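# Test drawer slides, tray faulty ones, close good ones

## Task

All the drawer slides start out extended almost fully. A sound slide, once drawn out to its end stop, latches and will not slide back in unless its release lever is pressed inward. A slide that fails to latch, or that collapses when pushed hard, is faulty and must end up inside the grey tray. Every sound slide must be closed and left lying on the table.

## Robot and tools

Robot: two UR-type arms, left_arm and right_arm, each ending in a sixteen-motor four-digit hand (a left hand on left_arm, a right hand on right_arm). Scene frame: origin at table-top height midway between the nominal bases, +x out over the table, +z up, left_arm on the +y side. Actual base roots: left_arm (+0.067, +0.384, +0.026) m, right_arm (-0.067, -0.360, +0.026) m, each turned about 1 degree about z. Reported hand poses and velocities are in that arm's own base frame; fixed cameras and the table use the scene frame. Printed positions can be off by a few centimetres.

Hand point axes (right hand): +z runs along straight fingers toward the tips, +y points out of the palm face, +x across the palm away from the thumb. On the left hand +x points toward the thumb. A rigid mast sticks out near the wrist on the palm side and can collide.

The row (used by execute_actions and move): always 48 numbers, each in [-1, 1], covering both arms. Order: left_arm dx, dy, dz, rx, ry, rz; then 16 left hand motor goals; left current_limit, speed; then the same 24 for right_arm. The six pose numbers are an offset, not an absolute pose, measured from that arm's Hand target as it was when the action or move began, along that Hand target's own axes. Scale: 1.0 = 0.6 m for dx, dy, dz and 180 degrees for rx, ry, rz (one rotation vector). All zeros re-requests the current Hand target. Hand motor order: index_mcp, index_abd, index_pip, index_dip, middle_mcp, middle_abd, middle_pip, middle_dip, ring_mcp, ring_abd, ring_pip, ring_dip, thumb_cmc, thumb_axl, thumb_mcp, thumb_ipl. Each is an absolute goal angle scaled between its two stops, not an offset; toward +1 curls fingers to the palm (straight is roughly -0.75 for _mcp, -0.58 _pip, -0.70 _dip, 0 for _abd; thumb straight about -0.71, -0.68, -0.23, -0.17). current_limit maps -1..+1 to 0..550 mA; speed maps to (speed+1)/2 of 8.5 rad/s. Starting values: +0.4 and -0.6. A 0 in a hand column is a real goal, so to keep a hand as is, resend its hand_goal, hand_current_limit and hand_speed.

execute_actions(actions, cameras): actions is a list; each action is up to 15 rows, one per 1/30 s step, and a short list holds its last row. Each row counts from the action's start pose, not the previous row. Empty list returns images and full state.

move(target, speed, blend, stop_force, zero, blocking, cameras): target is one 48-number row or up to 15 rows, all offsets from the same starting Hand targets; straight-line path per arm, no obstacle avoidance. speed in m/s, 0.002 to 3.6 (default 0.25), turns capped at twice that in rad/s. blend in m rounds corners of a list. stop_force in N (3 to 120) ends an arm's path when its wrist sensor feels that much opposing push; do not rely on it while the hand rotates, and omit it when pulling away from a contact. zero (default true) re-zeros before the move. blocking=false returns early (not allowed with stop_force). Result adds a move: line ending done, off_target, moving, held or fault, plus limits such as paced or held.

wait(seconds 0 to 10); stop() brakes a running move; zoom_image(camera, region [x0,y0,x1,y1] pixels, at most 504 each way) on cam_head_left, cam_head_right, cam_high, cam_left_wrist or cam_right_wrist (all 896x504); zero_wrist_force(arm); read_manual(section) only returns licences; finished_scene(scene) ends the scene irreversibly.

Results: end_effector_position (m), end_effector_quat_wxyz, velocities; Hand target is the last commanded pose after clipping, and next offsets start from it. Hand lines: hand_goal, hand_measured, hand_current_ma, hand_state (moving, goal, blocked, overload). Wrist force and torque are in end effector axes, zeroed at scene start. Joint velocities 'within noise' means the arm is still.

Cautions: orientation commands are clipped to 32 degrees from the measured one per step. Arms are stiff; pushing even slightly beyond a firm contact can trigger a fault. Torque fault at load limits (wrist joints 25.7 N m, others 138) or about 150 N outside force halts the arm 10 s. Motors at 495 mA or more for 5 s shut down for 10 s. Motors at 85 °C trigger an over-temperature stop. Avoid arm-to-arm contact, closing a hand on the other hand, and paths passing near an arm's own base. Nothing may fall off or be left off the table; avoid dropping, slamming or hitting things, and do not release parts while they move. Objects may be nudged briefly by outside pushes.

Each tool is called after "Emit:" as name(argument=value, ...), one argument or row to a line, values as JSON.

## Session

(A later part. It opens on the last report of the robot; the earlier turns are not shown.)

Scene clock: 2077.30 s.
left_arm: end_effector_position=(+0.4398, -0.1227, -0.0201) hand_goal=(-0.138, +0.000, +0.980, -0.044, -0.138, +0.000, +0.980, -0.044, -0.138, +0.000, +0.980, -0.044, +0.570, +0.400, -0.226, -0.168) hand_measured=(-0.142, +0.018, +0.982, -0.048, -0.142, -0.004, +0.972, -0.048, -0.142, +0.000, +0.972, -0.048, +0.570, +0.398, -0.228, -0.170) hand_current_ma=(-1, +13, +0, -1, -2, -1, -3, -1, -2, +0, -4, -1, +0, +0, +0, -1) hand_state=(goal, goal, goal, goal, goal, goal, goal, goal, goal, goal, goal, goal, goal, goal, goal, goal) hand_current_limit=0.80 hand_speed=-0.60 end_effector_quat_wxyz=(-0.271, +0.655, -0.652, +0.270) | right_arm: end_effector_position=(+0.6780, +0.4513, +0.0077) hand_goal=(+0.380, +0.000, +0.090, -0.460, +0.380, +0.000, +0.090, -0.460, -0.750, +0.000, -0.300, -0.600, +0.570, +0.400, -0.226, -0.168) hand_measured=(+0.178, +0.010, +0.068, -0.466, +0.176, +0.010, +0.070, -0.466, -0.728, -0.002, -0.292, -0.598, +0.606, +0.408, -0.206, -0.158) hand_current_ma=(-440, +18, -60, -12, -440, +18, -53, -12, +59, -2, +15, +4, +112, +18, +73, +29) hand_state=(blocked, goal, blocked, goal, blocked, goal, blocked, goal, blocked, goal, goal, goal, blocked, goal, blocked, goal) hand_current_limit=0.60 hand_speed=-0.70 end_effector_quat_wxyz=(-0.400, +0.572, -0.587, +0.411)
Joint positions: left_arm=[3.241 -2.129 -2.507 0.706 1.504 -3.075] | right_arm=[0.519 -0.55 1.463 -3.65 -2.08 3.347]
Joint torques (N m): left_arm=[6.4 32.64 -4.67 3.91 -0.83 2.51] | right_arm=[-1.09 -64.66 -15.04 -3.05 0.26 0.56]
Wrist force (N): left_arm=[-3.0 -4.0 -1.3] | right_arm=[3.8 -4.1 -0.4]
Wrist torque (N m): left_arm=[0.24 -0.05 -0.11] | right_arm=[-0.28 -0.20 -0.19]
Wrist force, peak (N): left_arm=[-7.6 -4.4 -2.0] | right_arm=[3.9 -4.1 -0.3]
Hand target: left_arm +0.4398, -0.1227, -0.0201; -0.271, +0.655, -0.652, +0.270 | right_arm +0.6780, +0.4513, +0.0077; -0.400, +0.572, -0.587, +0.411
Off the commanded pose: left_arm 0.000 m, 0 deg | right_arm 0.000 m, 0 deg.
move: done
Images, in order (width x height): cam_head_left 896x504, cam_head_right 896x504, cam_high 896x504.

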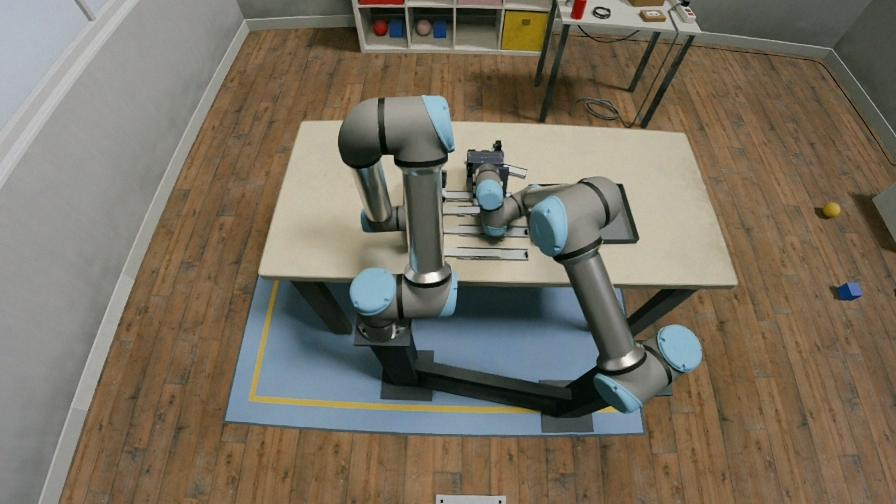

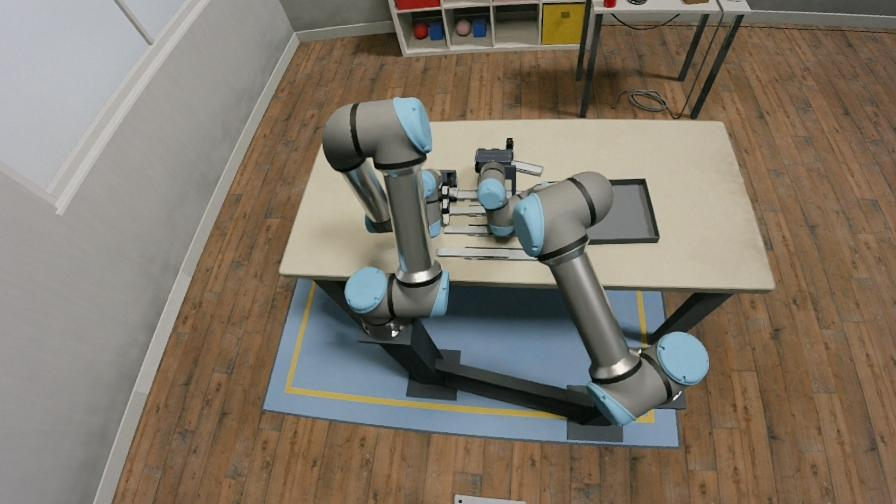

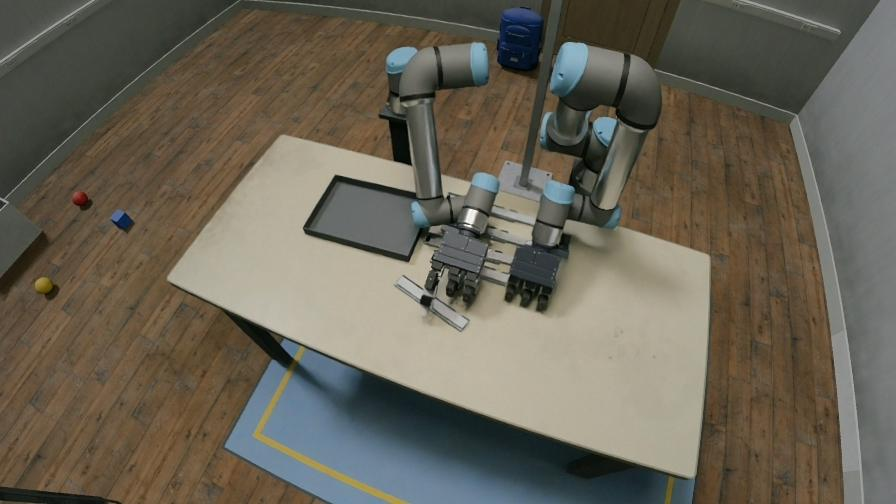

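Emit:
move(
  target=[0.07,0,0,0,0,0,-0.137,0,0.98,-0.043,-0.137,0,0.98,-0.043,-0.137,0,0.98,-0.043,0.571,0.401,-0.226,-0.168,0.8,-0.6,0,0,0,0,0,0,0.38,0,0.09,-0.46,0.38,0,0.09,-0.46,-0.75,0,-0.3,-0.6,0.571,0.401,-0.226,-0.168,0.6,-0.7],
  speed=0.02,
  stop_force=11,
  zero=false,
  cameras=["cam_head_left","cam_head_right","cam_high"],
)

Emit:
zoom_image(
  camera="cam_high",
  region=[390, 200, 580, 340],
)

Emit:
zoom_image(
  camera="cam_head_right",
  region=[400, 140, 560, 240],
)

Scene clock: 2088.97 s.
left_arm: end_effector_position=(+0.4400, -0.1647, -0.0201) hand_goal=(-0.138, +0.000, +0.980, -0.044, -0.138, +0.000, +0.980, -0.044, -0.138, +0.000, +0.980, -0.044, +0.570, +0.400, -0.226, -0.168) hand_measured=(-0.146, +0.024, +0.982, -0.048, -0.142, -0.004, +0.972, -0.048, -0.142, +0.000, +0.972, -0.048, +0.570, +0.398, -0.228, -0.170) hand_current_ma=(-4, +19, +0, -1, -2, -1, -3, -1, -2, +0, -4, -1, +0, +0, +0, -1) hand_state=(goal, blocked, goal, goal, goal, goal, goal, goal, goal, goal, goal, goal, goal, goal, goal, goal) hand_current_limit=0.80 hand_speed=-0.60 end_effector_quat_wxyz=(-0.271, +0.655, -0.652, +0.270) | right_arm: end_effector_position=(+0.6780, +0.4513, +0.0077) hand_goal=(+0.380, +0.000, +0.090, -0.460, +0.380, +0.000, +0.090, -0.460, -0.750, +0.000, -0.300, -0.600, +0.570, +0.400, -0.226, -0.168) hand_measured=(+0.178, +0.010, +0.066, -0.466, +0.176, +0.010, +0.070, -0.466, -0.728, -0.002, -0.292, -0.598, +0.612, +0.408, -0.202, -0.158) hand_current_ma=(-440, +18, -62, -13, -440, +18, -53, -12, +59, -2, +15, +4, +129, +22, +86, +34) hand_state=(blocked, goal, blocked, goal, blocked, goal, blocked, goal, blocked, goal, goal, goal, blocked, goal, blocked, goal) hand_current_limit=0.60 hand_speed=-0.70 end_effector_quat_wxyz=(-0.400, +0.572, -0.587, +0.411)
Joint positions: left_arm=[3.115 -2.135 -2.466 0.674 1.593 -3.164] | right_arm=[0.519 -0.55 1.463 -3.65 -2.08 3.347]
Joint torques (N m): left_arm=[6.31 31.17 -4.89 3.82 -2.68 2.58] | right_arm=[14.11 -62.54 -27.79 -2.74 1.47 1.88]
Wrist force (N): left_arm=[-5.1 -5.2 -1.8] | right_arm=[4.1 -3.9 -1.2]
Wrist torque (N m): left_arm=[0.27 0.06 -0.17] | right_arm=[-0.28 -0.22 -0.21]
Wrist force, peak (N): left_arm=[-7.3 -5.1 -1.6] | right_arm=[4.1 -3.9 -1.2]
Hand target: left_arm +0.4400, -0.1647, -0.0201; -0.271, +0.655, -0.652, +0.270 | right_arm +0.6780, +0.4513, +0.0077; -0.400, +0.572, -0.587, +0.411
Off the commanded pose: left_arm 0.000 m, 0 deg | right_arm 0.000 m, 0 deg.
move: done
Images, in order (width x height): cam_head_left 896x504, cam_head_right 896x504, cam_high 896x504.

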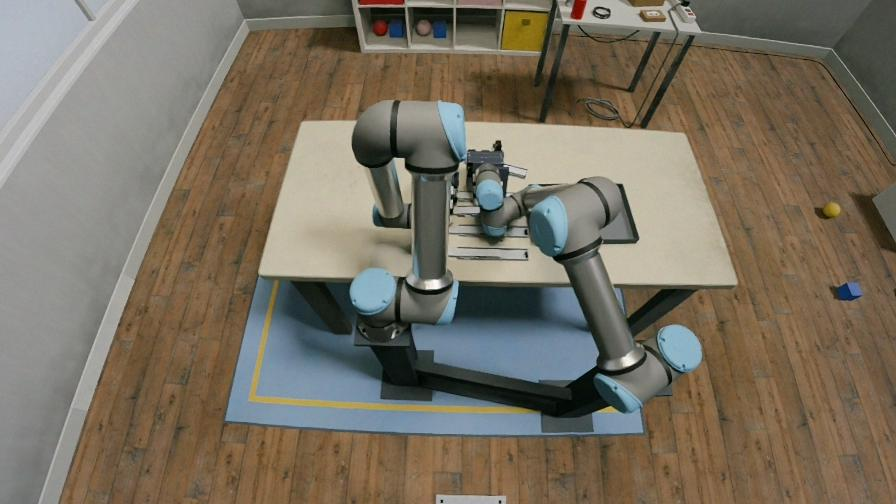

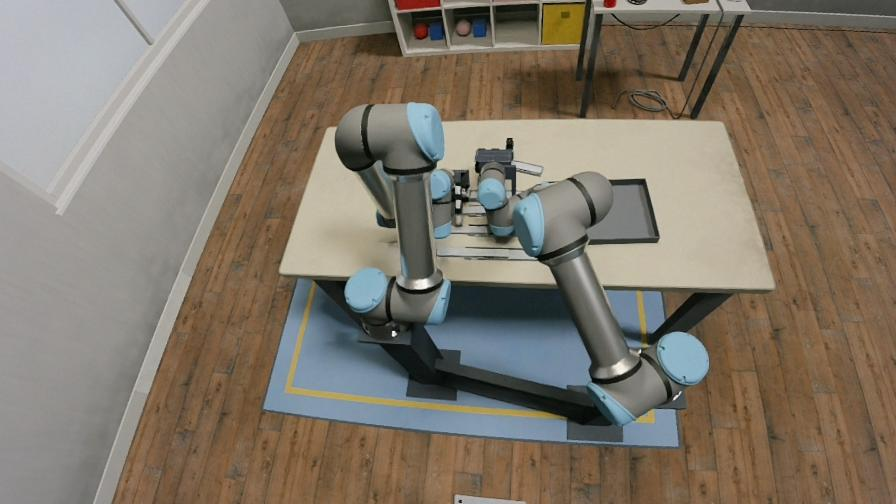

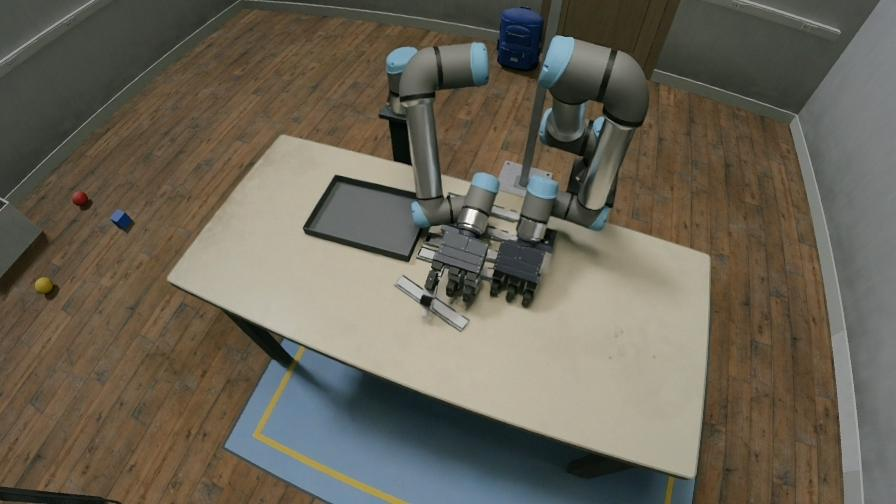

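Scaled by 2.653 from the camera's 896x504 image, which has a finer 1280x720 frame.

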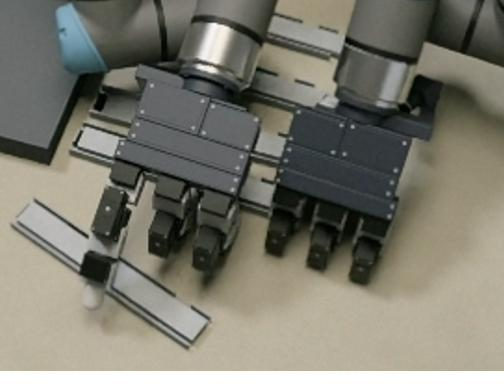

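Scaled by 3.150 from the camera's 896x504 image, which has a finer 1280x720 frame.

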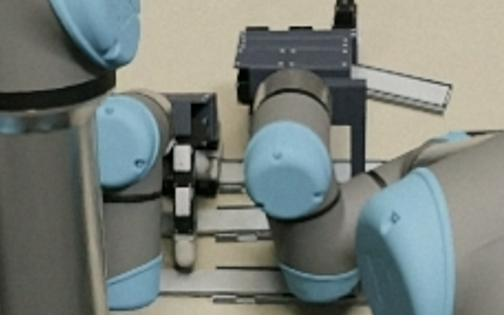

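Emit:
move(
  target=[
    [-0.04,0,0,0,0,0,-0.137,0,0.98,-0.043,-0.137,0,0.98,-0.043,-0.137,0,0.98,-0.043,0.571,0.401,-0.226,-0.168,0.8,-0.6,0,0,0,0,0,0,0.38,0,0.09,-0.46,0.38,0,0.09,-0.46,-0.75,0,-0.3,-0.6,0.571,0.401,-0.226,-0.168,0.6,-0.7],
    [-0.12,-0.1414,-0.1414,0,0,0,-0.137,0,0.98,-0.043,-0.137,0,0.98,-0.043,-0.137,0,0.98,-0.043,0.571,0.401,-0.226,-0.168,0.8,-0.6,-0.0583,-0.0296,0.0815,0,0,0,0.38,0,0.09,-0.46,0.38,0,0.09,-0.46,-0.75,0,-0.3,-0.6,0.571,0.401,-0.226,-0.168,0.6,-0.7],
  ],
  speed=0.08,
  cameras=["cam_head_left","cam_head_right","cam_high"],
)

Emit:
zoom_image(
  camera="cam_high",
  region=[390, 200, 580, 340],
)

Emit:
zoom_image(
  camera="cam_head_left",
  region=[420, 130, 560, 220],
)

Scene clock: 2111.77 s.
left_arm: end_effector_position=(+0.4397, -0.0926, +0.0999) hand_goal=(-0.138, +0.000, +0.980, -0.044, -0.138, +0.000, +0.980, -0.044, -0.138, +0.000, +0.980, -0.044, +0.570, +0.400, -0.226, -0.168) hand_measured=(-0.142, +0.002, +0.980, -0.048, -0.142, -0.004, +0.972, -0.048, -0.142, +0.000, +0.972, -0.048, +0.570, +0.398, -0.228, -0.170) hand_current_ma=(-2, +0, +0, -1, -2, -1, -3, -1, -2, +0, -4, -1, +0, +0, +0, -1) hand_state=(goal, goal, goal, goal, goal, goal, goal, goal, goal, goal, goal, goal, goal, goal, goal, goal) hand_current_limit=0.80 hand_speed=-0.60 end_effector_quat_wxyz=(-0.271, +0.655, -0.652, +0.270) | right_arm: end_effector_position=(+0.7310, +0.4849, +0.0075) hand_goal=(+0.380, +0.000, +0.090, -0.460, +0.380, +0.000, +0.090, -0.460, -0.750, +0.000, -0.300, -0.600, +0.570, +0.400, -0.226, -0.168) hand_measured=(+0.180, +0.006, +0.064, -0.460, +0.196, +0.004, +0.062, -0.472, -0.728, -0.002, -0.292, -0.598, +0.600, +0.410, -0.204, -0.158) hand_current_ma=(-440, +9, -70, +0, -440, +4, -78, -28, +59, -2, +15, +4, +89, +28, +78, +34) hand_state=(blocked, goal, blocked, goal, blocked, goal, blocked, goal, blocked, goal, goal, goal, blocked, goal, blocked, goal) hand_current_limit=0.60 hand_speed=-0.70 end_effector_quat_wxyz=(-0.400, +0.572, -0.587, +0.411)
Joint positions: left_arm=[3.334 -1.664 -2.492 0.221 1.438 -3.009] | right_arm=[0.523 -0.448 1.215 -3.504 -2.084 3.349]
Joint torques (N m): left_arm=[-4.26 26.11 4.52 1.91 1.67 -2.02] | right_arm=[11.41 -63.74 3.09 -2.22 -0.99 1.8]
Wrist force (N): left_arm=[0.2 -0.1 0.5] | right_arm=[0.2 -13.2 0.0]
Wrist torque (N m): left_arm=[0.17 0.02 0.17] | right_arm=[-0.92 0.07 0.01]
Wrist force, peak (N): left_arm=[-4.8 -5.4 -1.9] | right_arm=[-0.1 -13.8 -0.4]
Hand target: left_arm +0.4396, -0.0926, +0.0999; -0.271, +0.655, -0.652, +0.270 | right_arm +0.7310, +0.4849, +0.0076; -0.400, +0.572, -0.587, +0.411
Off the commanded pose: left_arm 0.000 m, 0 deg | right_arm 0.000 m, 0 deg.
move: done
Images, in order (width x height): cam_head_left 896x504, cam_head_right 896x504, cam_high 896x504.

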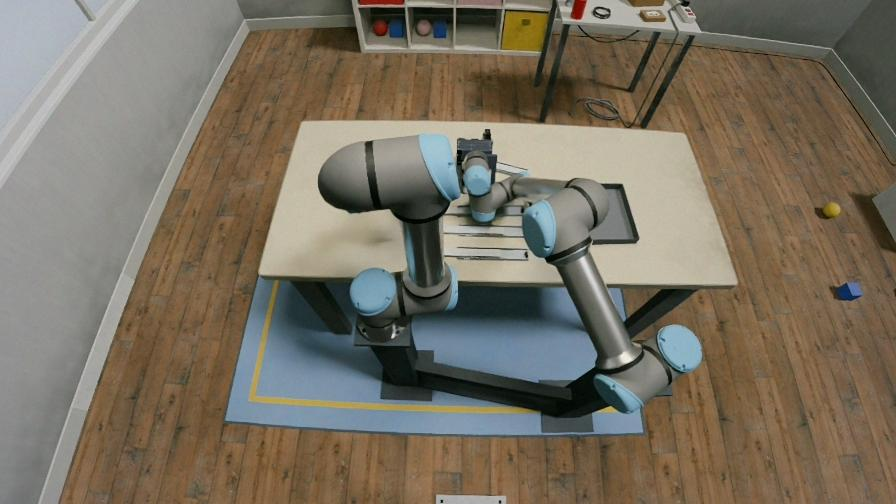

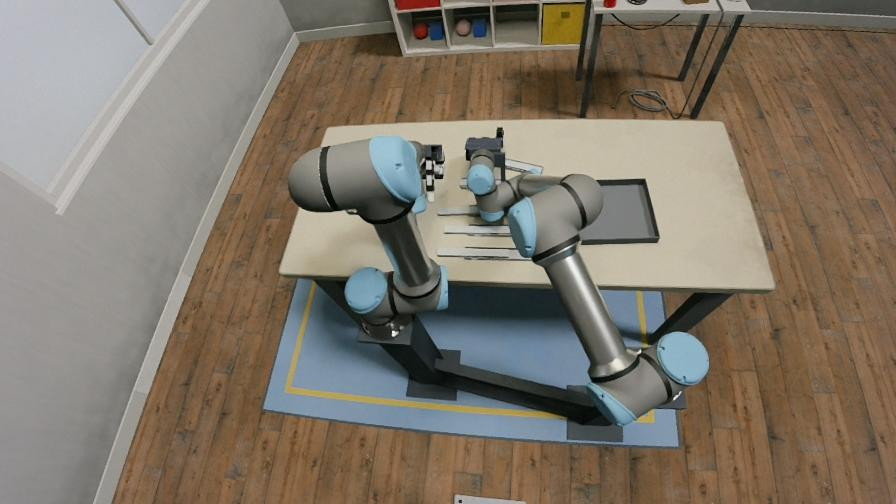

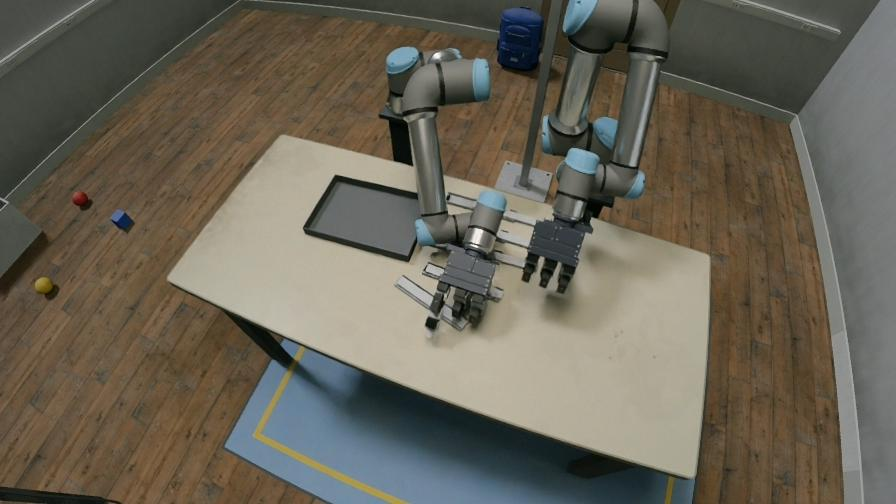

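Scaled by 2.653 from the camera's 896x504 image, which has a finer 1280x720 frame.

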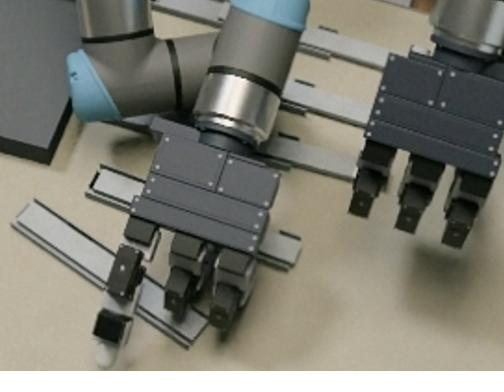

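Scaled by 3.600 from the camera's 896x504 image, which has a finer 1280x720 frame.

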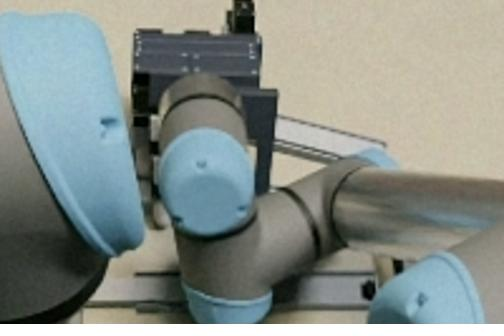

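Emit:
execute_actions(
  actions=[
    [[0,0,0,0,0,0,-0.137,0,0.98,-0.043,-0.137,0,0.98,-0.043,-0.137,0,0.98,-0.043,0.571,0.401,-0.226,-0.168,0.8,-0.6,0,0,0,0,0,0,0.16,0,0.109,-0.449,0.16,0,0.109,-0.449,-0.75,0,-0.3,-0.6,0.571,0.401,-0.226,-0.168,0.6,-0.6]],
    [[0,0,0,0,0,0,-0.137,0,0.98,-0.043,-0.137,0,0.98,-0.043,-0.137,0,0.98,-0.043,0.571,0.401,-0.226,-0.168,0.8,-0.6,0,0,0,0,0,0,0.11,0,0.16,-0.42,0.11,0,0.16,-0.42,-0.75,0,-0.3,-0.6,0.571,0.401,-0.226,-0.168,0.6,-0.6]],
  ],
)

Emit:
move(
  target=[
    [0,0,0,0,0,0,-0.137,0,0.98,-0.043,-0.137,0,0.98,-0.043,-0.137,0,0.98,-0.043,0.571,0.401,-0.226,-0.168,0.8,-0.6,0,-0.188,-0.0684,0,0,0,0.11,0,0.16,-0.42,0.11,0,0.16,-0.42,-0.75,0,-0.3,-0.6,0.571,0.401,-0.226,-0.168,0.6,-0.6],
    [0,0,0,0,0,0,-0.137,0,0.98,-0.043,-0.137,0,0.98,-0.043,-0.137,0,0.98,-0.043,0.571,0.401,-0.226,-0.168,0.8,-0.6,0.45,-0.188,-0.0684,0,0,0,0.11,0,0.16,-0.42,0.11,0,0.16,-0.42,-0.75,0,-0.3,-0.6,0.571,0.401,-0.226,-0.168,0.6,-0.6],
  ],
  speed=0.2,
  cameras=["cam_head_left","cam_head_right","cam_high"],
)

Emit:
zoom_image(
  camera="cam_high",
  region=[390, 180, 600, 340],
)

Emit:
zoom_image(
  camera="cam_head_left",
  region=[420, 130, 600, 270],
)

Emit:
zoom_image(
  camera="cam_head_right",
  region=[400, 130, 580, 270],
)

Scene clock: 2123.27 s.
left_arm: end_effector_position=(+0.4396, -0.0926, +0.0999) hand_goal=(-0.138, +0.000, +0.980, -0.044, -0.138, +0.000, +0.980, -0.044, -0.138, +0.000, +0.980, -0.044, +0.570, +0.400, -0.226, -0.168) hand_measured=(-0.142, +0.002, +0.980, -0.048, -0.142, -0.004, +0.972, -0.048, -0.142, +0.000, +0.972, -0.048, +0.570, +0.398, -0.228, -0.170) hand_current_ma=(-2, +0, +0, -1, -2, -1, -3, -1, -2, +0, -4, -1, +0, +0, +0, -1) hand_state=(goal, goal, goal, goal, goal, goal, goal, goal, goal, goal, goal, goal, goal, goal, goal, goal) hand_current_limit=0.80 hand_speed=-0.60 end_effector_quat_wxyz=(-0.271, +0.655, -0.652, +0.270) | right_arm: end_effector_position=(+0.7310, +0.4849, +0.0075) hand_goal=(+0.110, +0.000, +0.160, -0.420, +0.110, +0.000, +0.160, -0.420, -0.750, +0.000, -0.300, -0.600, +0.570, +0.400, -0.226, -0.168) hand_measured=(+0.108, +0.004, +0.148, -0.426, +0.114, +0.002, +0.154, -0.424, -0.728, -0.002, -0.292, -0.598, +0.574, +0.402, -0.224, -0.166) hand_current_ma=(-3, +4, -29, -11, +6, +4, -11, -5, +59, -2, +15, +4, +6, +5, +4, +4) hand_state=(goal, goal, goal, goal, goal, goal, goal, goal, blocked, goal, goal, goal, goal, goal, goal, goal) hand_current_limit=0.60 hand_speed=-0.60 end_effector_quat_wxyz=(-0.400, +0.572, -0.587, +0.411)
Joint positions: left_arm=[3.333 -1.664 -2.493 0.221 1.438 -3.009] | right_arm=[0.523 -0.448 1.215 -3.504 -2.084 3.349]
Joint torques (N m): left_arm=[-7.29 24.3 5.03 2.04 1.57 -2.02] | right_arm=[-10.02 -65.74 -21.04 -4.3 0.22 -2.24]
Wrist force (N): left_arm=[0.4 0.1 0.8] | right_arm=[-0.3 0.2 0.9]
Wrist torque (N m): left_arm=[0.17 0.01 0.19] | right_arm=[0.10 0.08 -0.06]
Wrist force, peak (N): left_arm=[0.4 0.2 1.0] | right_arm=[0.1 -13.0 -0.1]
Hand target: left_arm +0.4396, -0.0926, +0.0999; -0.271, +0.655, -0.652, +0.270 | right_arm +0.7310, +0.4849, +0.0076; -0.400, +0.572, -0.587, +0.411
Off the commanded pose: left_arm 0.000 m, 0 deg | right_arm 0.000 m, 0 deg.

Scene clock: 2126.00 s.
left_arm: end_effector_position=(+0.4396, -0.0926, +0.0999) hand_goal=(-0.138, +0.000, +0.980, -0.044, -0.138, +0.000, +0.980, -0.044, -0.138, +0.000, +0.980, -0.044, +0.570, +0.400, -0.226, -0.168) hand_measured=(-0.142, +0.002, +0.980, -0.048, -0.142, -0.004, +0.972, -0.048, -0.142, +0.000, +0.972, -0.048, +0.570, +0.398, -0.228, -0.170) hand_current_ma=(-2, +0, +0, -1, -2, -1, -3, -1, -2, +0, -4, -1, +0, +0, +0, -1) hand_state=(goal, goal, goal, goal, goal, goal, goal, goal, goal, goal, goal, goal, goal, goal, goal, goal) hand_current_limit=0.80 hand_speed=-0.60 end_effector_quat_wxyz=(-0.271, +0.655, -0.652, +0.270) | right_arm: end_effector_position=(+0.7238, +0.2152, +0.1278) hand_goal=(+0.110, +0.000, +0.160, -0.420, +0.110, +0.000, +0.160, -0.420, -0.750, +0.000, -0.300, -0.600, +0.570, +0.400, -0.226, -0.168) hand_measured=(+0.108, +0.002, +0.154, -0.424, +0.114, +0.002, +0.154, -0.424, -0.730, -0.002, -0.294, -0.598, +0.572, +0.402, -0.224, -0.166) hand_current_ma=(-3, +3, -11, -5, +5, +3, -10, -5, +55, -2, +14, +4, +2, +5, +2, +4) hand_state=(goal, goal, goal, goal, goal, goal, goal, goal, goal, goal, goal, goal, goal, goal, goal, goal) hand_current_limit=0.60 hand_speed=-0.60 end_effector_quat_wxyz=(-0.400, +0.572, -0.587, +0.411)
Joint positions: left_arm=[3.333 -1.664 -2.493 0.221 1.438 -3.009] | right_arm=[0.118 -0.888 1.756 -3.656 -1.707 3.191]
Joint torques (N m): left_arm=[-6.27 20.59 6.03 4 1.72 -1.95] | right_arm=[-11.74 -31.48 -21.71 -0.64 1.46 1.86]
Wrist force (N): left_arm=[0.3 0.0 0.8] | right_arm=[-0.5 0.3 0.5]
Wrist torque (N m): left_arm=[0.17 0.01 0.19] | right_arm=[0.13 0.11 -0.02]
Wrist force, peak (N): left_arm=[0.2 0.0 1.0] | right_arm=[-0.3 2.7 1.3]
Hand target: left_arm +0.4396, -0.0926, +0.0999; -0.271, +0.655, -0.652, +0.270 | right_arm +0.7238, +0.2150, +0.1277; -0.400, +0.572, -0.587, +0.411
Off the commanded pose: left_arm 0.000 m, 0 deg | right_arm 0.000 m, 0 deg.
move: done
Images, in order (width x height): cam_head_left 896x504, cam_head_right 896x504, cam_high 896x504.

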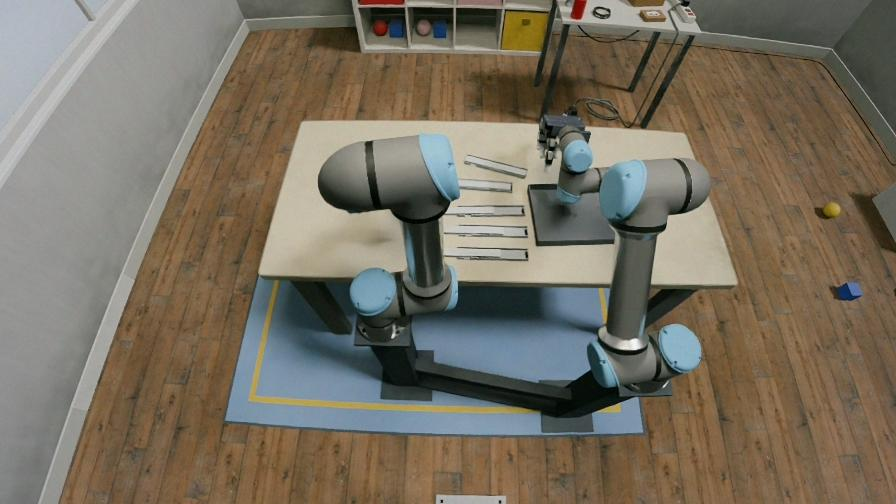

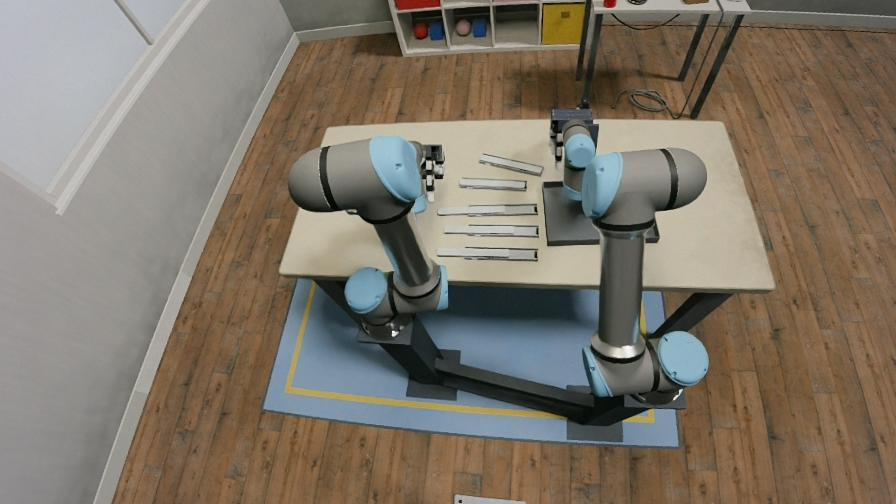

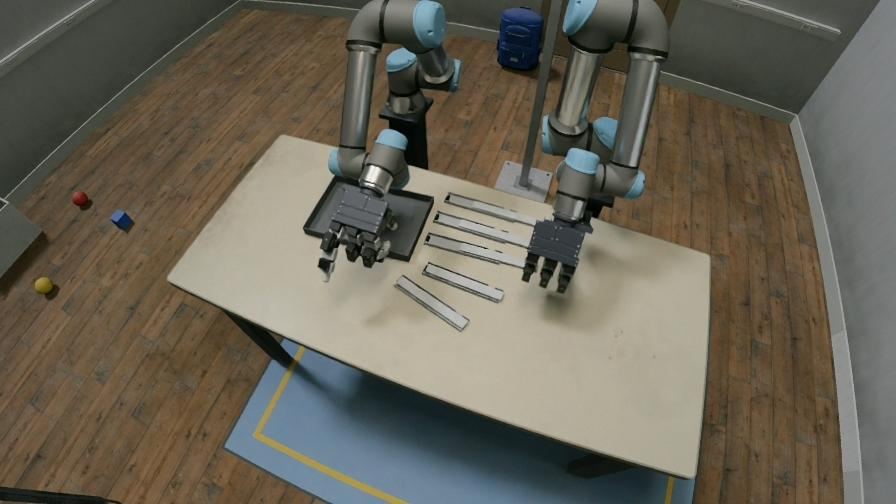

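Scaled by 2.400 from the camera's 896x504 image, which has a finer 1280x720 frame.

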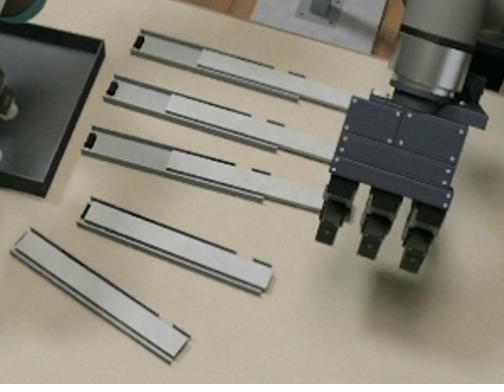

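Scaled by 2.800 from the camera's 896x504 image, which has a finer 1280x720 frame.

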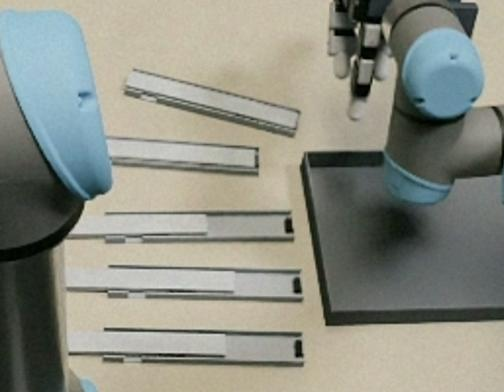

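Scaled by 2.800 from the camera's 896x504 image, which has a finer 1280x720 frame.

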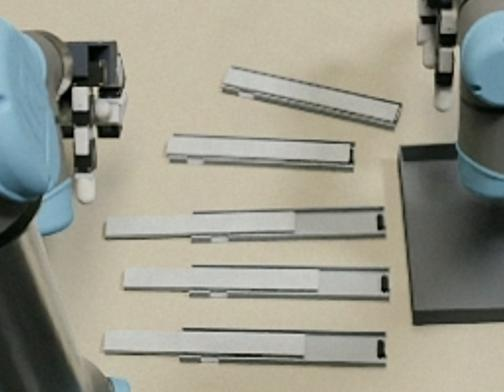

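Emit:
zoom_image(
  camera="cam_head_right",
  region=[455, 145, 555, 205],
)

Emit:
zoom_image(
  camera="cam_high",
  region=[390, 255, 510, 335],
)

Scaled by 5.040 from the camera's 896x504 image, which has a finer 1280x720 frame.

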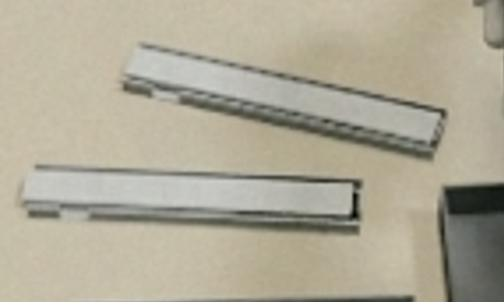

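Scaled by 4.200 from the camera's 896x504 image, which has a finer 1280x720 frame.

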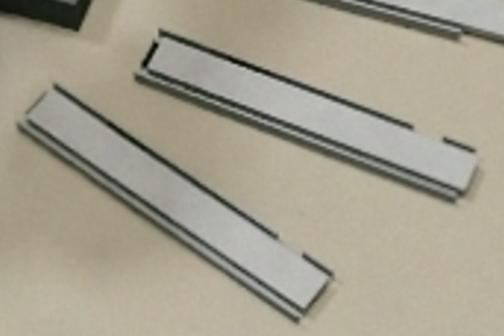

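Emit:
move(
  target=[
    [0.0243,-0.0787,0.0787,0,0,0,-0.137,0,0.98,-0.043,-0.137,0,0.98,-0.043,-0.137,0,0.98,-0.043,0.571,0.401,-0.226,-0.168,0.8,-0.6,-0.0883,0.0565,-0.1554,-0.1389,0,0,-0.137,0,0.98,-0.043,-1,0,-1,-0.7,-1,0,-1,-0.7,0.571,0.401,-0.226,-0.168,0.8,-0.5],
    [0.0243,0.0274,0.1848,0,0,0,-0.137,0,0.98,-0.043,-0.137,0,0.98,-0.043,-0.137,0,0.98,-0.043,0.571,0.401,-0.226,-0.168,0.8,-0.6,-0.0883,0.2383,-0.0893,-0.1389,0,0,-0.137,0,0.98,-0.043,-1,0,-1,-0.7,-1,0,-1,-0.7,0.571,0.401,-0.226,-0.168,0.8,-0.5],
  ],
  speed=0.15,
  cameras=["cam_head_left","cam_head_right","cam_high"],
)

Emit:
zoom_image(
  camera="cam_high",
  region=[380, 210, 560, 340],
)

Emit:
zoom_image(
  camera="cam_head_left",
  region=[430, 130, 570, 220],
)

Scene clock: 2171.90 s.
left_arm: end_effector_position=(+0.5064, -0.1069, +0.0099) hand_goal=(-0.138, +0.000, +0.980, -0.044, -0.138, +0.000, +0.980, -0.044, -0.138, +0.000, +0.980, -0.044, +0.570, +0.400, -0.226, -0.168) hand_measured=(-0.142, +0.002, +0.980, -0.048, -0.142, -0.004, +0.972, -0.048, -0.142, +0.000, +0.972, -0.048, +0.570, +0.398, -0.228, -0.170) hand_current_ma=(-2, +0, +0, -1, -2, -1, -3, -1, -2, +0, -4, -1, +0, +0, +0, -1) hand_state=(goal, goal, goal, goal, goal, goal, goal, goal, goal, goal, goal, goal, goal, goal, goal, goal) hand_current_limit=0.80 hand_speed=-0.60 end_effector_quat_wxyz=(-0.271, +0.655, -0.652, +0.270) | right_arm: end_effector_position=(+0.6259, +0.2706, +0.0118) hand_goal=(-0.138, +0.000, +0.980, -0.044, -1.000, +0.000, -1.000, -0.700, -1.000, +0.000, -1.000, -0.700, +0.570, +0.400, -0.226, -0.168) hand_measured=(-0.136, +0.002, +0.972, -0.046, -0.980, +0.002, -0.992, -0.698, -0.980, -0.002, -0.992, -0.696, +0.572, +0.402, -0.224, -0.166) hand_current_ma=(+2, +3, -15, -5, +57, +3, +14, +4, +59, -2, +16, +5, +2, +5, +2, +4) hand_state=(goal, goal, goal, goal, blocked, goal, goal, goal, blocked, goal, goal, goal, goal, goal, goal, goal) hand_current_limit=0.80 hand_speed=-0.50 end_effector_quat_wxyz=(-0.266, +0.645, -0.662, +0.274)
Joint positions: left_arm=[3.264 -2.067 -2.341 0.477 1.487 -3.059] | right_arm=[0.215 -0.876 1.848 -3.312 -1.741 3.315]
Joint torques (N m): left_arm=[-7.07 24.98 17.36 4.03 1.71 -2.02] | right_arm=[-3.23 -35.44 -29.75 -4.29 1.29 -2.38]
Wrist force (N): left_arm=[0.4 0.0 0.7] | right_arm=[-0.3 0.0 0.7]
Wrist torque (N m): left_arm=[0.17 -0.01 0.22] | right_arm=[0.01 0.01 -0.03]
Wrist force, peak (N): left_arm=[0.5 1.0 1.5] | right_arm=[-0.4 1.2 1.5]
Hand target: left_arm +0.5065, -0.1070, +0.0099; -0.271, +0.655, -0.652, +0.270 | right_arm +0.6259, +0.2706, +0.0118; -0.266, +0.645, -0.662, +0.274
Off the commanded pose: left_arm 0.000 m, 0 deg | right_arm 0.000 m, 0 deg.
move: done
Images, in order (width x height): cam_head_left 896x504, cam_head_right 896x504, cam_high 896x504.

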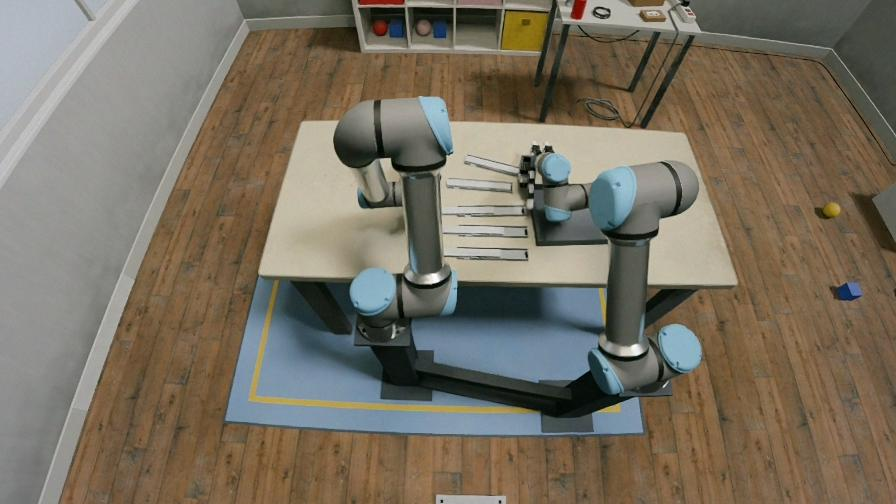

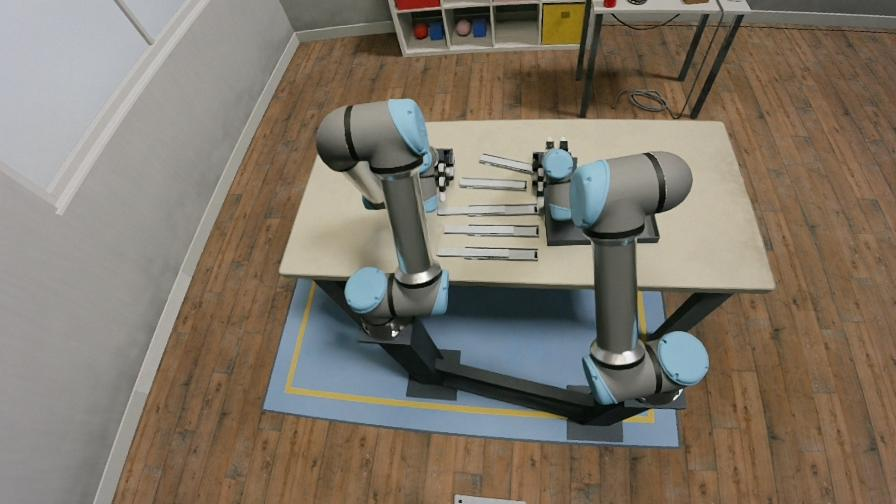

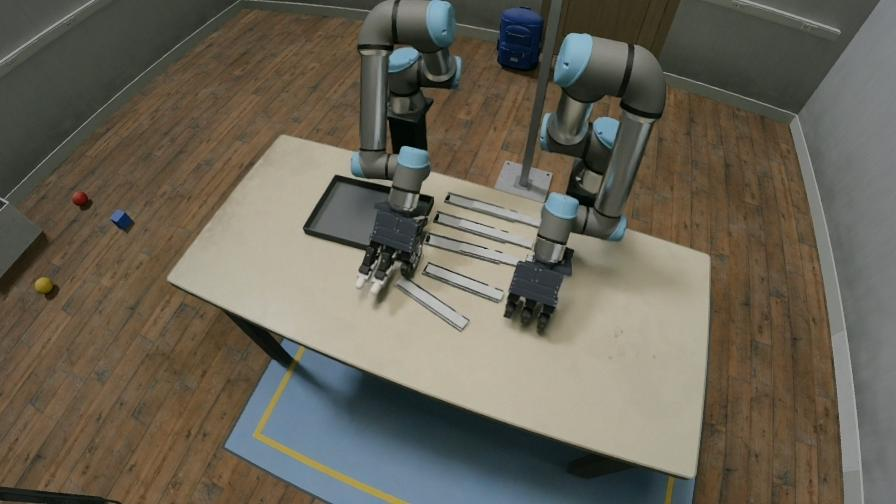

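Scaled by 2.800 from the camera's 896x504 image, which has a finer 1280x720 frame.

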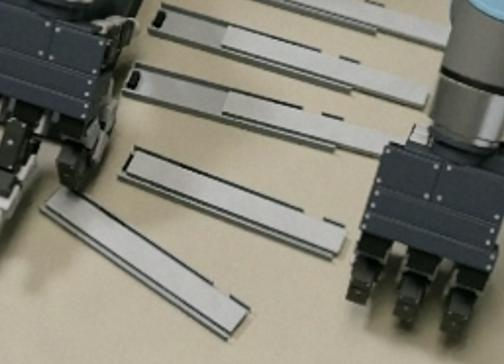

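Scaled by 3.600 from the camera's 896x504 image, which has a finer 1280x720 frame.

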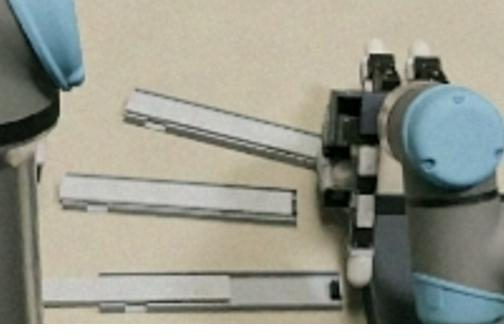

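Emit:
move(
  target=[0,0.0358,0.0358,0,0,0,-0.137,0,0.98,-0.043,-0.137,0,0.98,-0.043,-0.137,0,0.98,-0.043,0.571,0.401,-0.226,-0.168,0.8,-0.6,0,0.0495,0.0213,0,0,0,-0.137,0,0.98,-0.043,-1,0,-1,-0.7,-1,0,-1,-0.7,0.571,0.401,-0.226,-0.168,0.8,-0.5],
  speed=0.04,
  stop_force=6,
  cameras=["cam_head_left","cam_high"],
)

Emit:
zoom_image(
  camera="cam_high",
  region=[380, 210, 560, 340],
)

Emit:
zoom_image(
  camera="cam_head_left",
  region=[430, 130, 570, 220],
)

Scene clock: 2183.43 s.
left_arm: end_effector_position=(+0.5065, -0.1070, -0.0205) hand_goal=(-0.138, +0.000, +0.980, -0.044, -0.138, +0.000, +0.980, -0.044, -0.138, +0.000, +0.980, -0.044, +0.570, +0.400, -0.226, -0.168) hand_measured=(-0.142, +0.002, +0.980, -0.048, -0.142, -0.004, +0.972, -0.048, -0.142, +0.000, +0.972, -0.048, +0.570, +0.398, -0.228, -0.170) hand_current_ma=(-2, +0, +0, -1, -2, -1, -3, -1, -2, +0, -4, -1, +0, +0, +0, -1) hand_state=(goal, goal, goal, goal, goal, goal, goal, goal, goal, goal, goal, goal, goal, goal, goal, goal) hand_current_limit=0.80 hand_speed=-0.60 end_effector_quat_wxyz=(-0.271, +0.655, -0.652, +0.270) | right_arm: end_effector_position=(+0.6145, +0.2709, -0.0167) hand_goal=(-0.138, +0.000, +0.980, -0.044, -1.000, +0.000, -1.000, -0.700, -1.000, +0.000, -1.000, -0.700, +0.570, +0.400, -0.226, -0.168) hand_measured=(-0.148, +0.002, +0.972, -0.046, -0.980, +0.002, -0.992, -0.698, -0.980, -0.002, -0.992, -0.696, +0.572, +0.402, -0.224, -0.166) hand_current_ma=(-21, +3, -15, -5, +57, +3, +14, +4, +59, -2, +16, +5, +2, +5, +2, +4) hand_state=(goal, goal, goal, goal, blocked, goal, goal, goal, blocked, goal, goal, goal, goal, goal, goal, goal) hand_current_limit=0.80 hand_speed=-0.50 end_effector_quat_wxyz=(-0.266, +0.645, -0.662, +0.274)
Joint positions: left_arm=[3.264 -2.163 -2.337 0.57 1.487 -3.059] | right_arm=[0.22 -0.83 1.878 -3.387 -1.745 3.318]
Joint torques (N m): left_arm=[-5.8 27.32 -1.02 0.48 1.4 -1.85] | right_arm=[-11.01 -57.02 -26.77 -5.31 1.25 -2.6]
Wrist force (N): left_arm=[0.2 0.1 0.6] | right_arm=[-0.3 -0.1 0.2]
Wrist torque (N m): left_arm=[0.18 0.03 0.21] | right_arm=[0.07 0.03 -0.06]
Wrist force, peak (N): left_arm=[0.4 0.0 1.0] | right_arm=[-0.7 -5.2 -7.6]
Hand target: left_arm +0.5065, -0.1070, -0.0205; -0.271, +0.655, -0.652, +0.270 | right_arm +0.6145, +0.2709, -0.0167; -0.266, +0.645, -0.662, +0.274 (not the last commanded pose)
Off the commanded pose: left_arm 0.000 m, 0 deg | right_arm 0.002 m, 0 deg.
move: contact (right_arm)
Images, in order (width x height): cam_head_left 896x504, cam_high 896x504.

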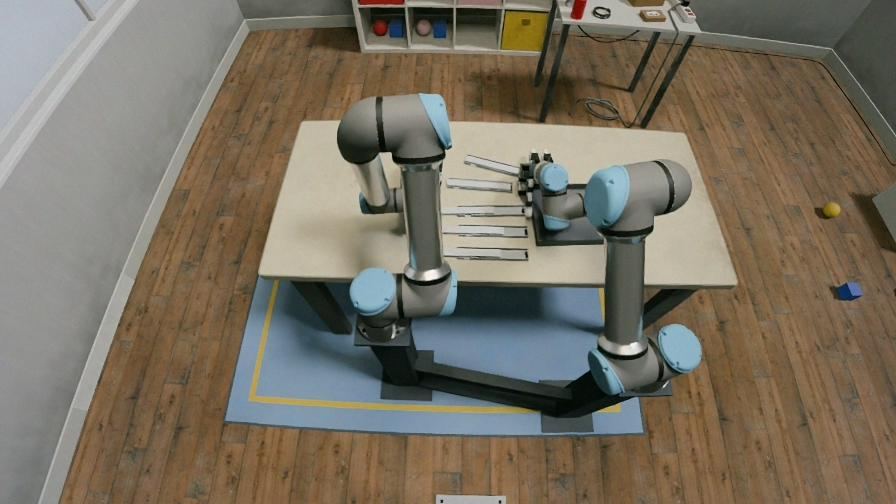

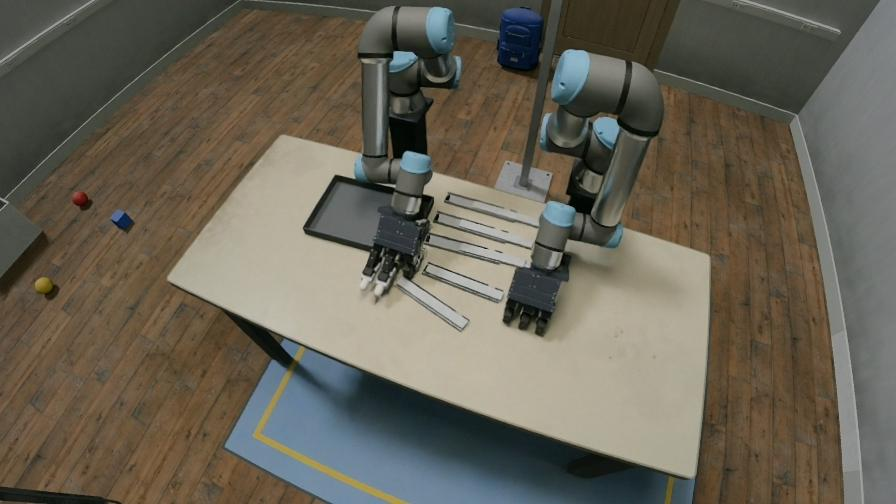

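Scaled by 2.800 from the camera's 896x504 image, which has a finer 1280x720 frame.

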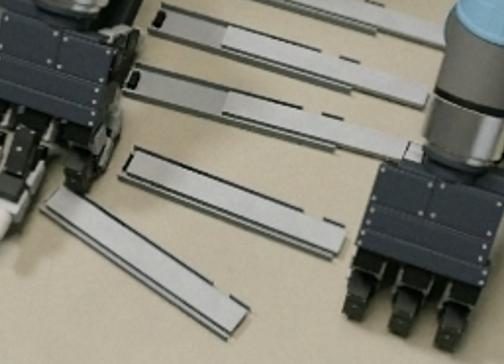

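Scaled by 3.600 from the camera's 896x504 image, which has a finer 1280x720 frame.

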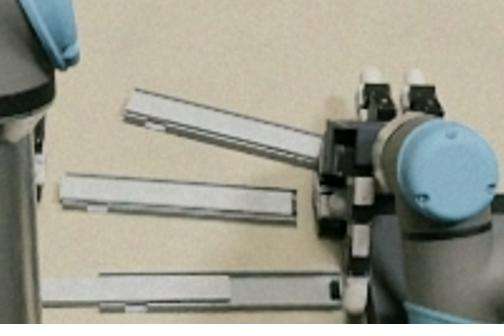

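Emit:
move(
  target=[0.12,0,0,0,0,0,-0.137,0,0.98,-0.043,-0.137,0,0.98,-0.043,-0.137,0,0.98,-0.043,0.571,0.401,-0.226,-0.168,0.8,-0.6,0,0,0,0,0,0,-0.137,0,0.98,-0.043,-1,0,-1,-0.7,-1,0,-1,-0.7,0.571,0.401,-0.226,-0.168,0.8,-0.5],
  speed=0.025,
  stop_force=14,
  cameras=["cam_head_left","cam_high"],
)

Emit:
zoom_image(
  camera="cam_high",
  region=[380, 210, 560, 340],
)

Emit:
zoom_image(
  camera="cam_head_left",
  region=[430, 130, 570, 220],
)

Scene clock: 2192.00 s.
left_arm: end_effector_position=(+0.5067, -0.1506, -0.0205) hand_goal=(-0.138, +0.000, +0.980, -0.044, -0.138, +0.000, +0.980, -0.044, -0.138, +0.000, +0.980, -0.044, +0.570, +0.400, -0.226, -0.168) hand_measured=(-0.126, +0.062, +0.980, -0.048, -0.142, -0.004, +0.972, -0.048, -0.142, +0.000, +0.972, -0.048, +0.570, +0.398, -0.228, -0.170) hand_current_ma=(+9, +87, +0, -1, -2, -1, -3, -1, -2, +0, -4, -1, +0, +0, +0, -1) hand_state=(goal, blocked, goal, goal, goal, goal, goal, goal, goal, goal, goal, goal, goal, goal, goal, goal) hand_current_limit=0.80 hand_speed=-0.60 end_effector_quat_wxyz=(-0.271, +0.655, -0.652, +0.270) | right_arm: end_effector_position=(+0.6145, +0.2709, -0.0166) hand_goal=(-0.138, +0.000, +0.980, -0.044, -1.000, +0.000, -1.000, -0.700, -1.000, +0.000, -1.000, -0.700, +0.570, +0.400, -0.226, -0.168) hand_measured=(-0.144, +0.032, +0.974, -0.046, -0.980, +0.002, -0.994, -0.698, -0.980, -0.002, -0.992, -0.696, +0.572, +0.402, -0.224, -0.166) hand_current_ma=(-11, +79, -13, -4, +57, +3, +14, +4, +59, -2, +16, +5, +2, +5, +2, +4) hand_state=(goal, blocked, goal, goal, blocked, goal, goal, goal, blocked, goal, goal, goal, goal, goal, goal, goal) hand_current_limit=0.80 hand_speed=-0.50 end_effector_quat_wxyz=(-0.266, +0.645, -0.662, +0.274)
Joint positions: left_arm=[3.154 -2.173 -2.304 0.55 1.565 -3.137] | right_arm=[0.22 -0.831 1.878 -3.387 -1.745 3.318]
Joint torques (N m): left_arm=[-11.46 41.42 -0.41 5.15 0.76 -1.93] | right_arm=[13.39 -34.63 -17.24 0.69 4.05 -1.25]
Wrist force (N): left_arm=[-6.0 -0.7 -0.7] | right_arm=[10.5 -8.3 -5.4]
Wrist torque (N m): left_arm=[0.24 0.09 0.01] | right_arm=[0.25 -0.03 0.50]
Wrist force, peak (N): left_arm=[-14.7 -2.1 -1.7] | right_arm=[13.6 -8.6 -5.3]
Hand target: left_arm +0.5067, -0.1506, -0.0205; -0.271, +0.655, -0.652, +0.270 (not the last commanded pose) | right_arm +0.6145, +0.2709, -0.0167; -0.266, +0.645, -0.662, +0.274
Off the commanded pose: left_arm 0.028 m, 0 deg | right_arm 0.000 m, 0 deg.
move: contact (left_arm)
Images, in order (width x height): cam_head_left 896x504, cam_high 896x504.

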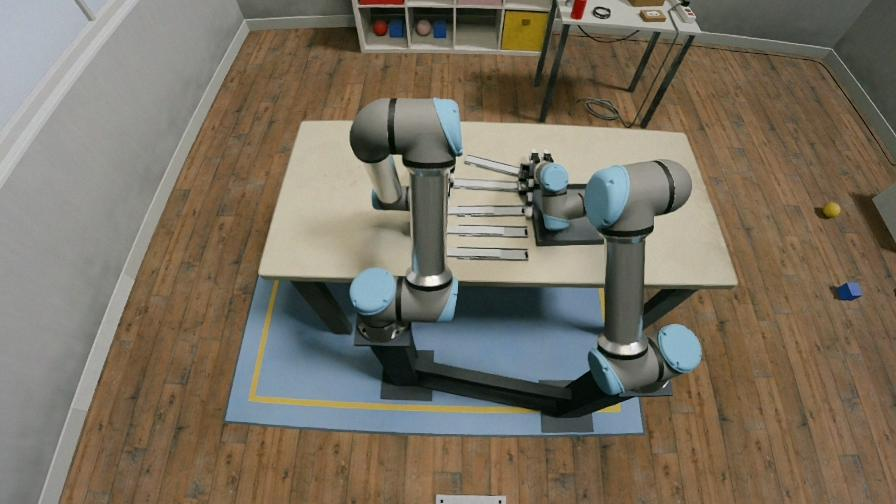

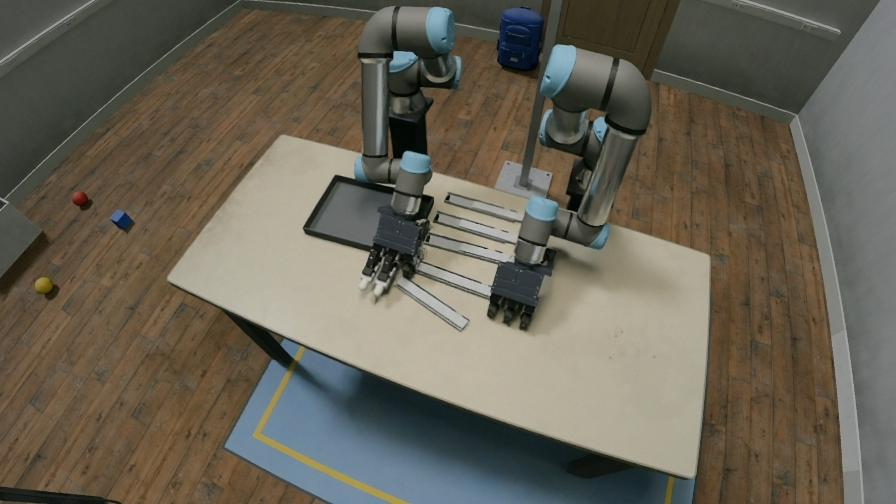

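Scaled by 2.800 from the camera's 896x504 image, which has a finer 1280x720 frame.

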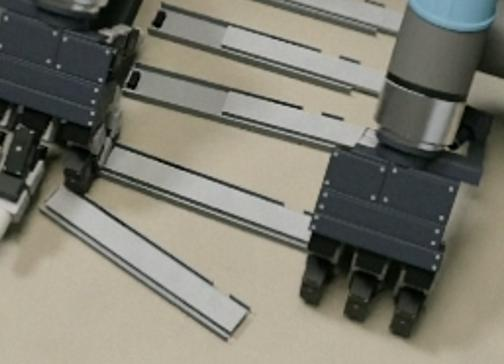

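Scaled by 3.600 from the camera's 896x504 image, which has a finer 1280x720 frame.

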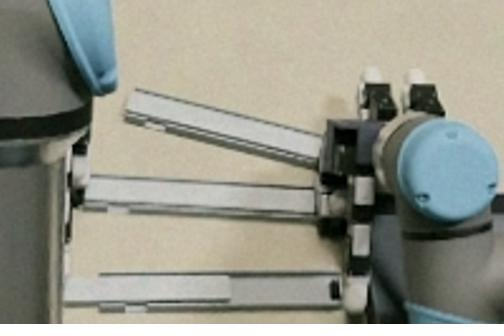

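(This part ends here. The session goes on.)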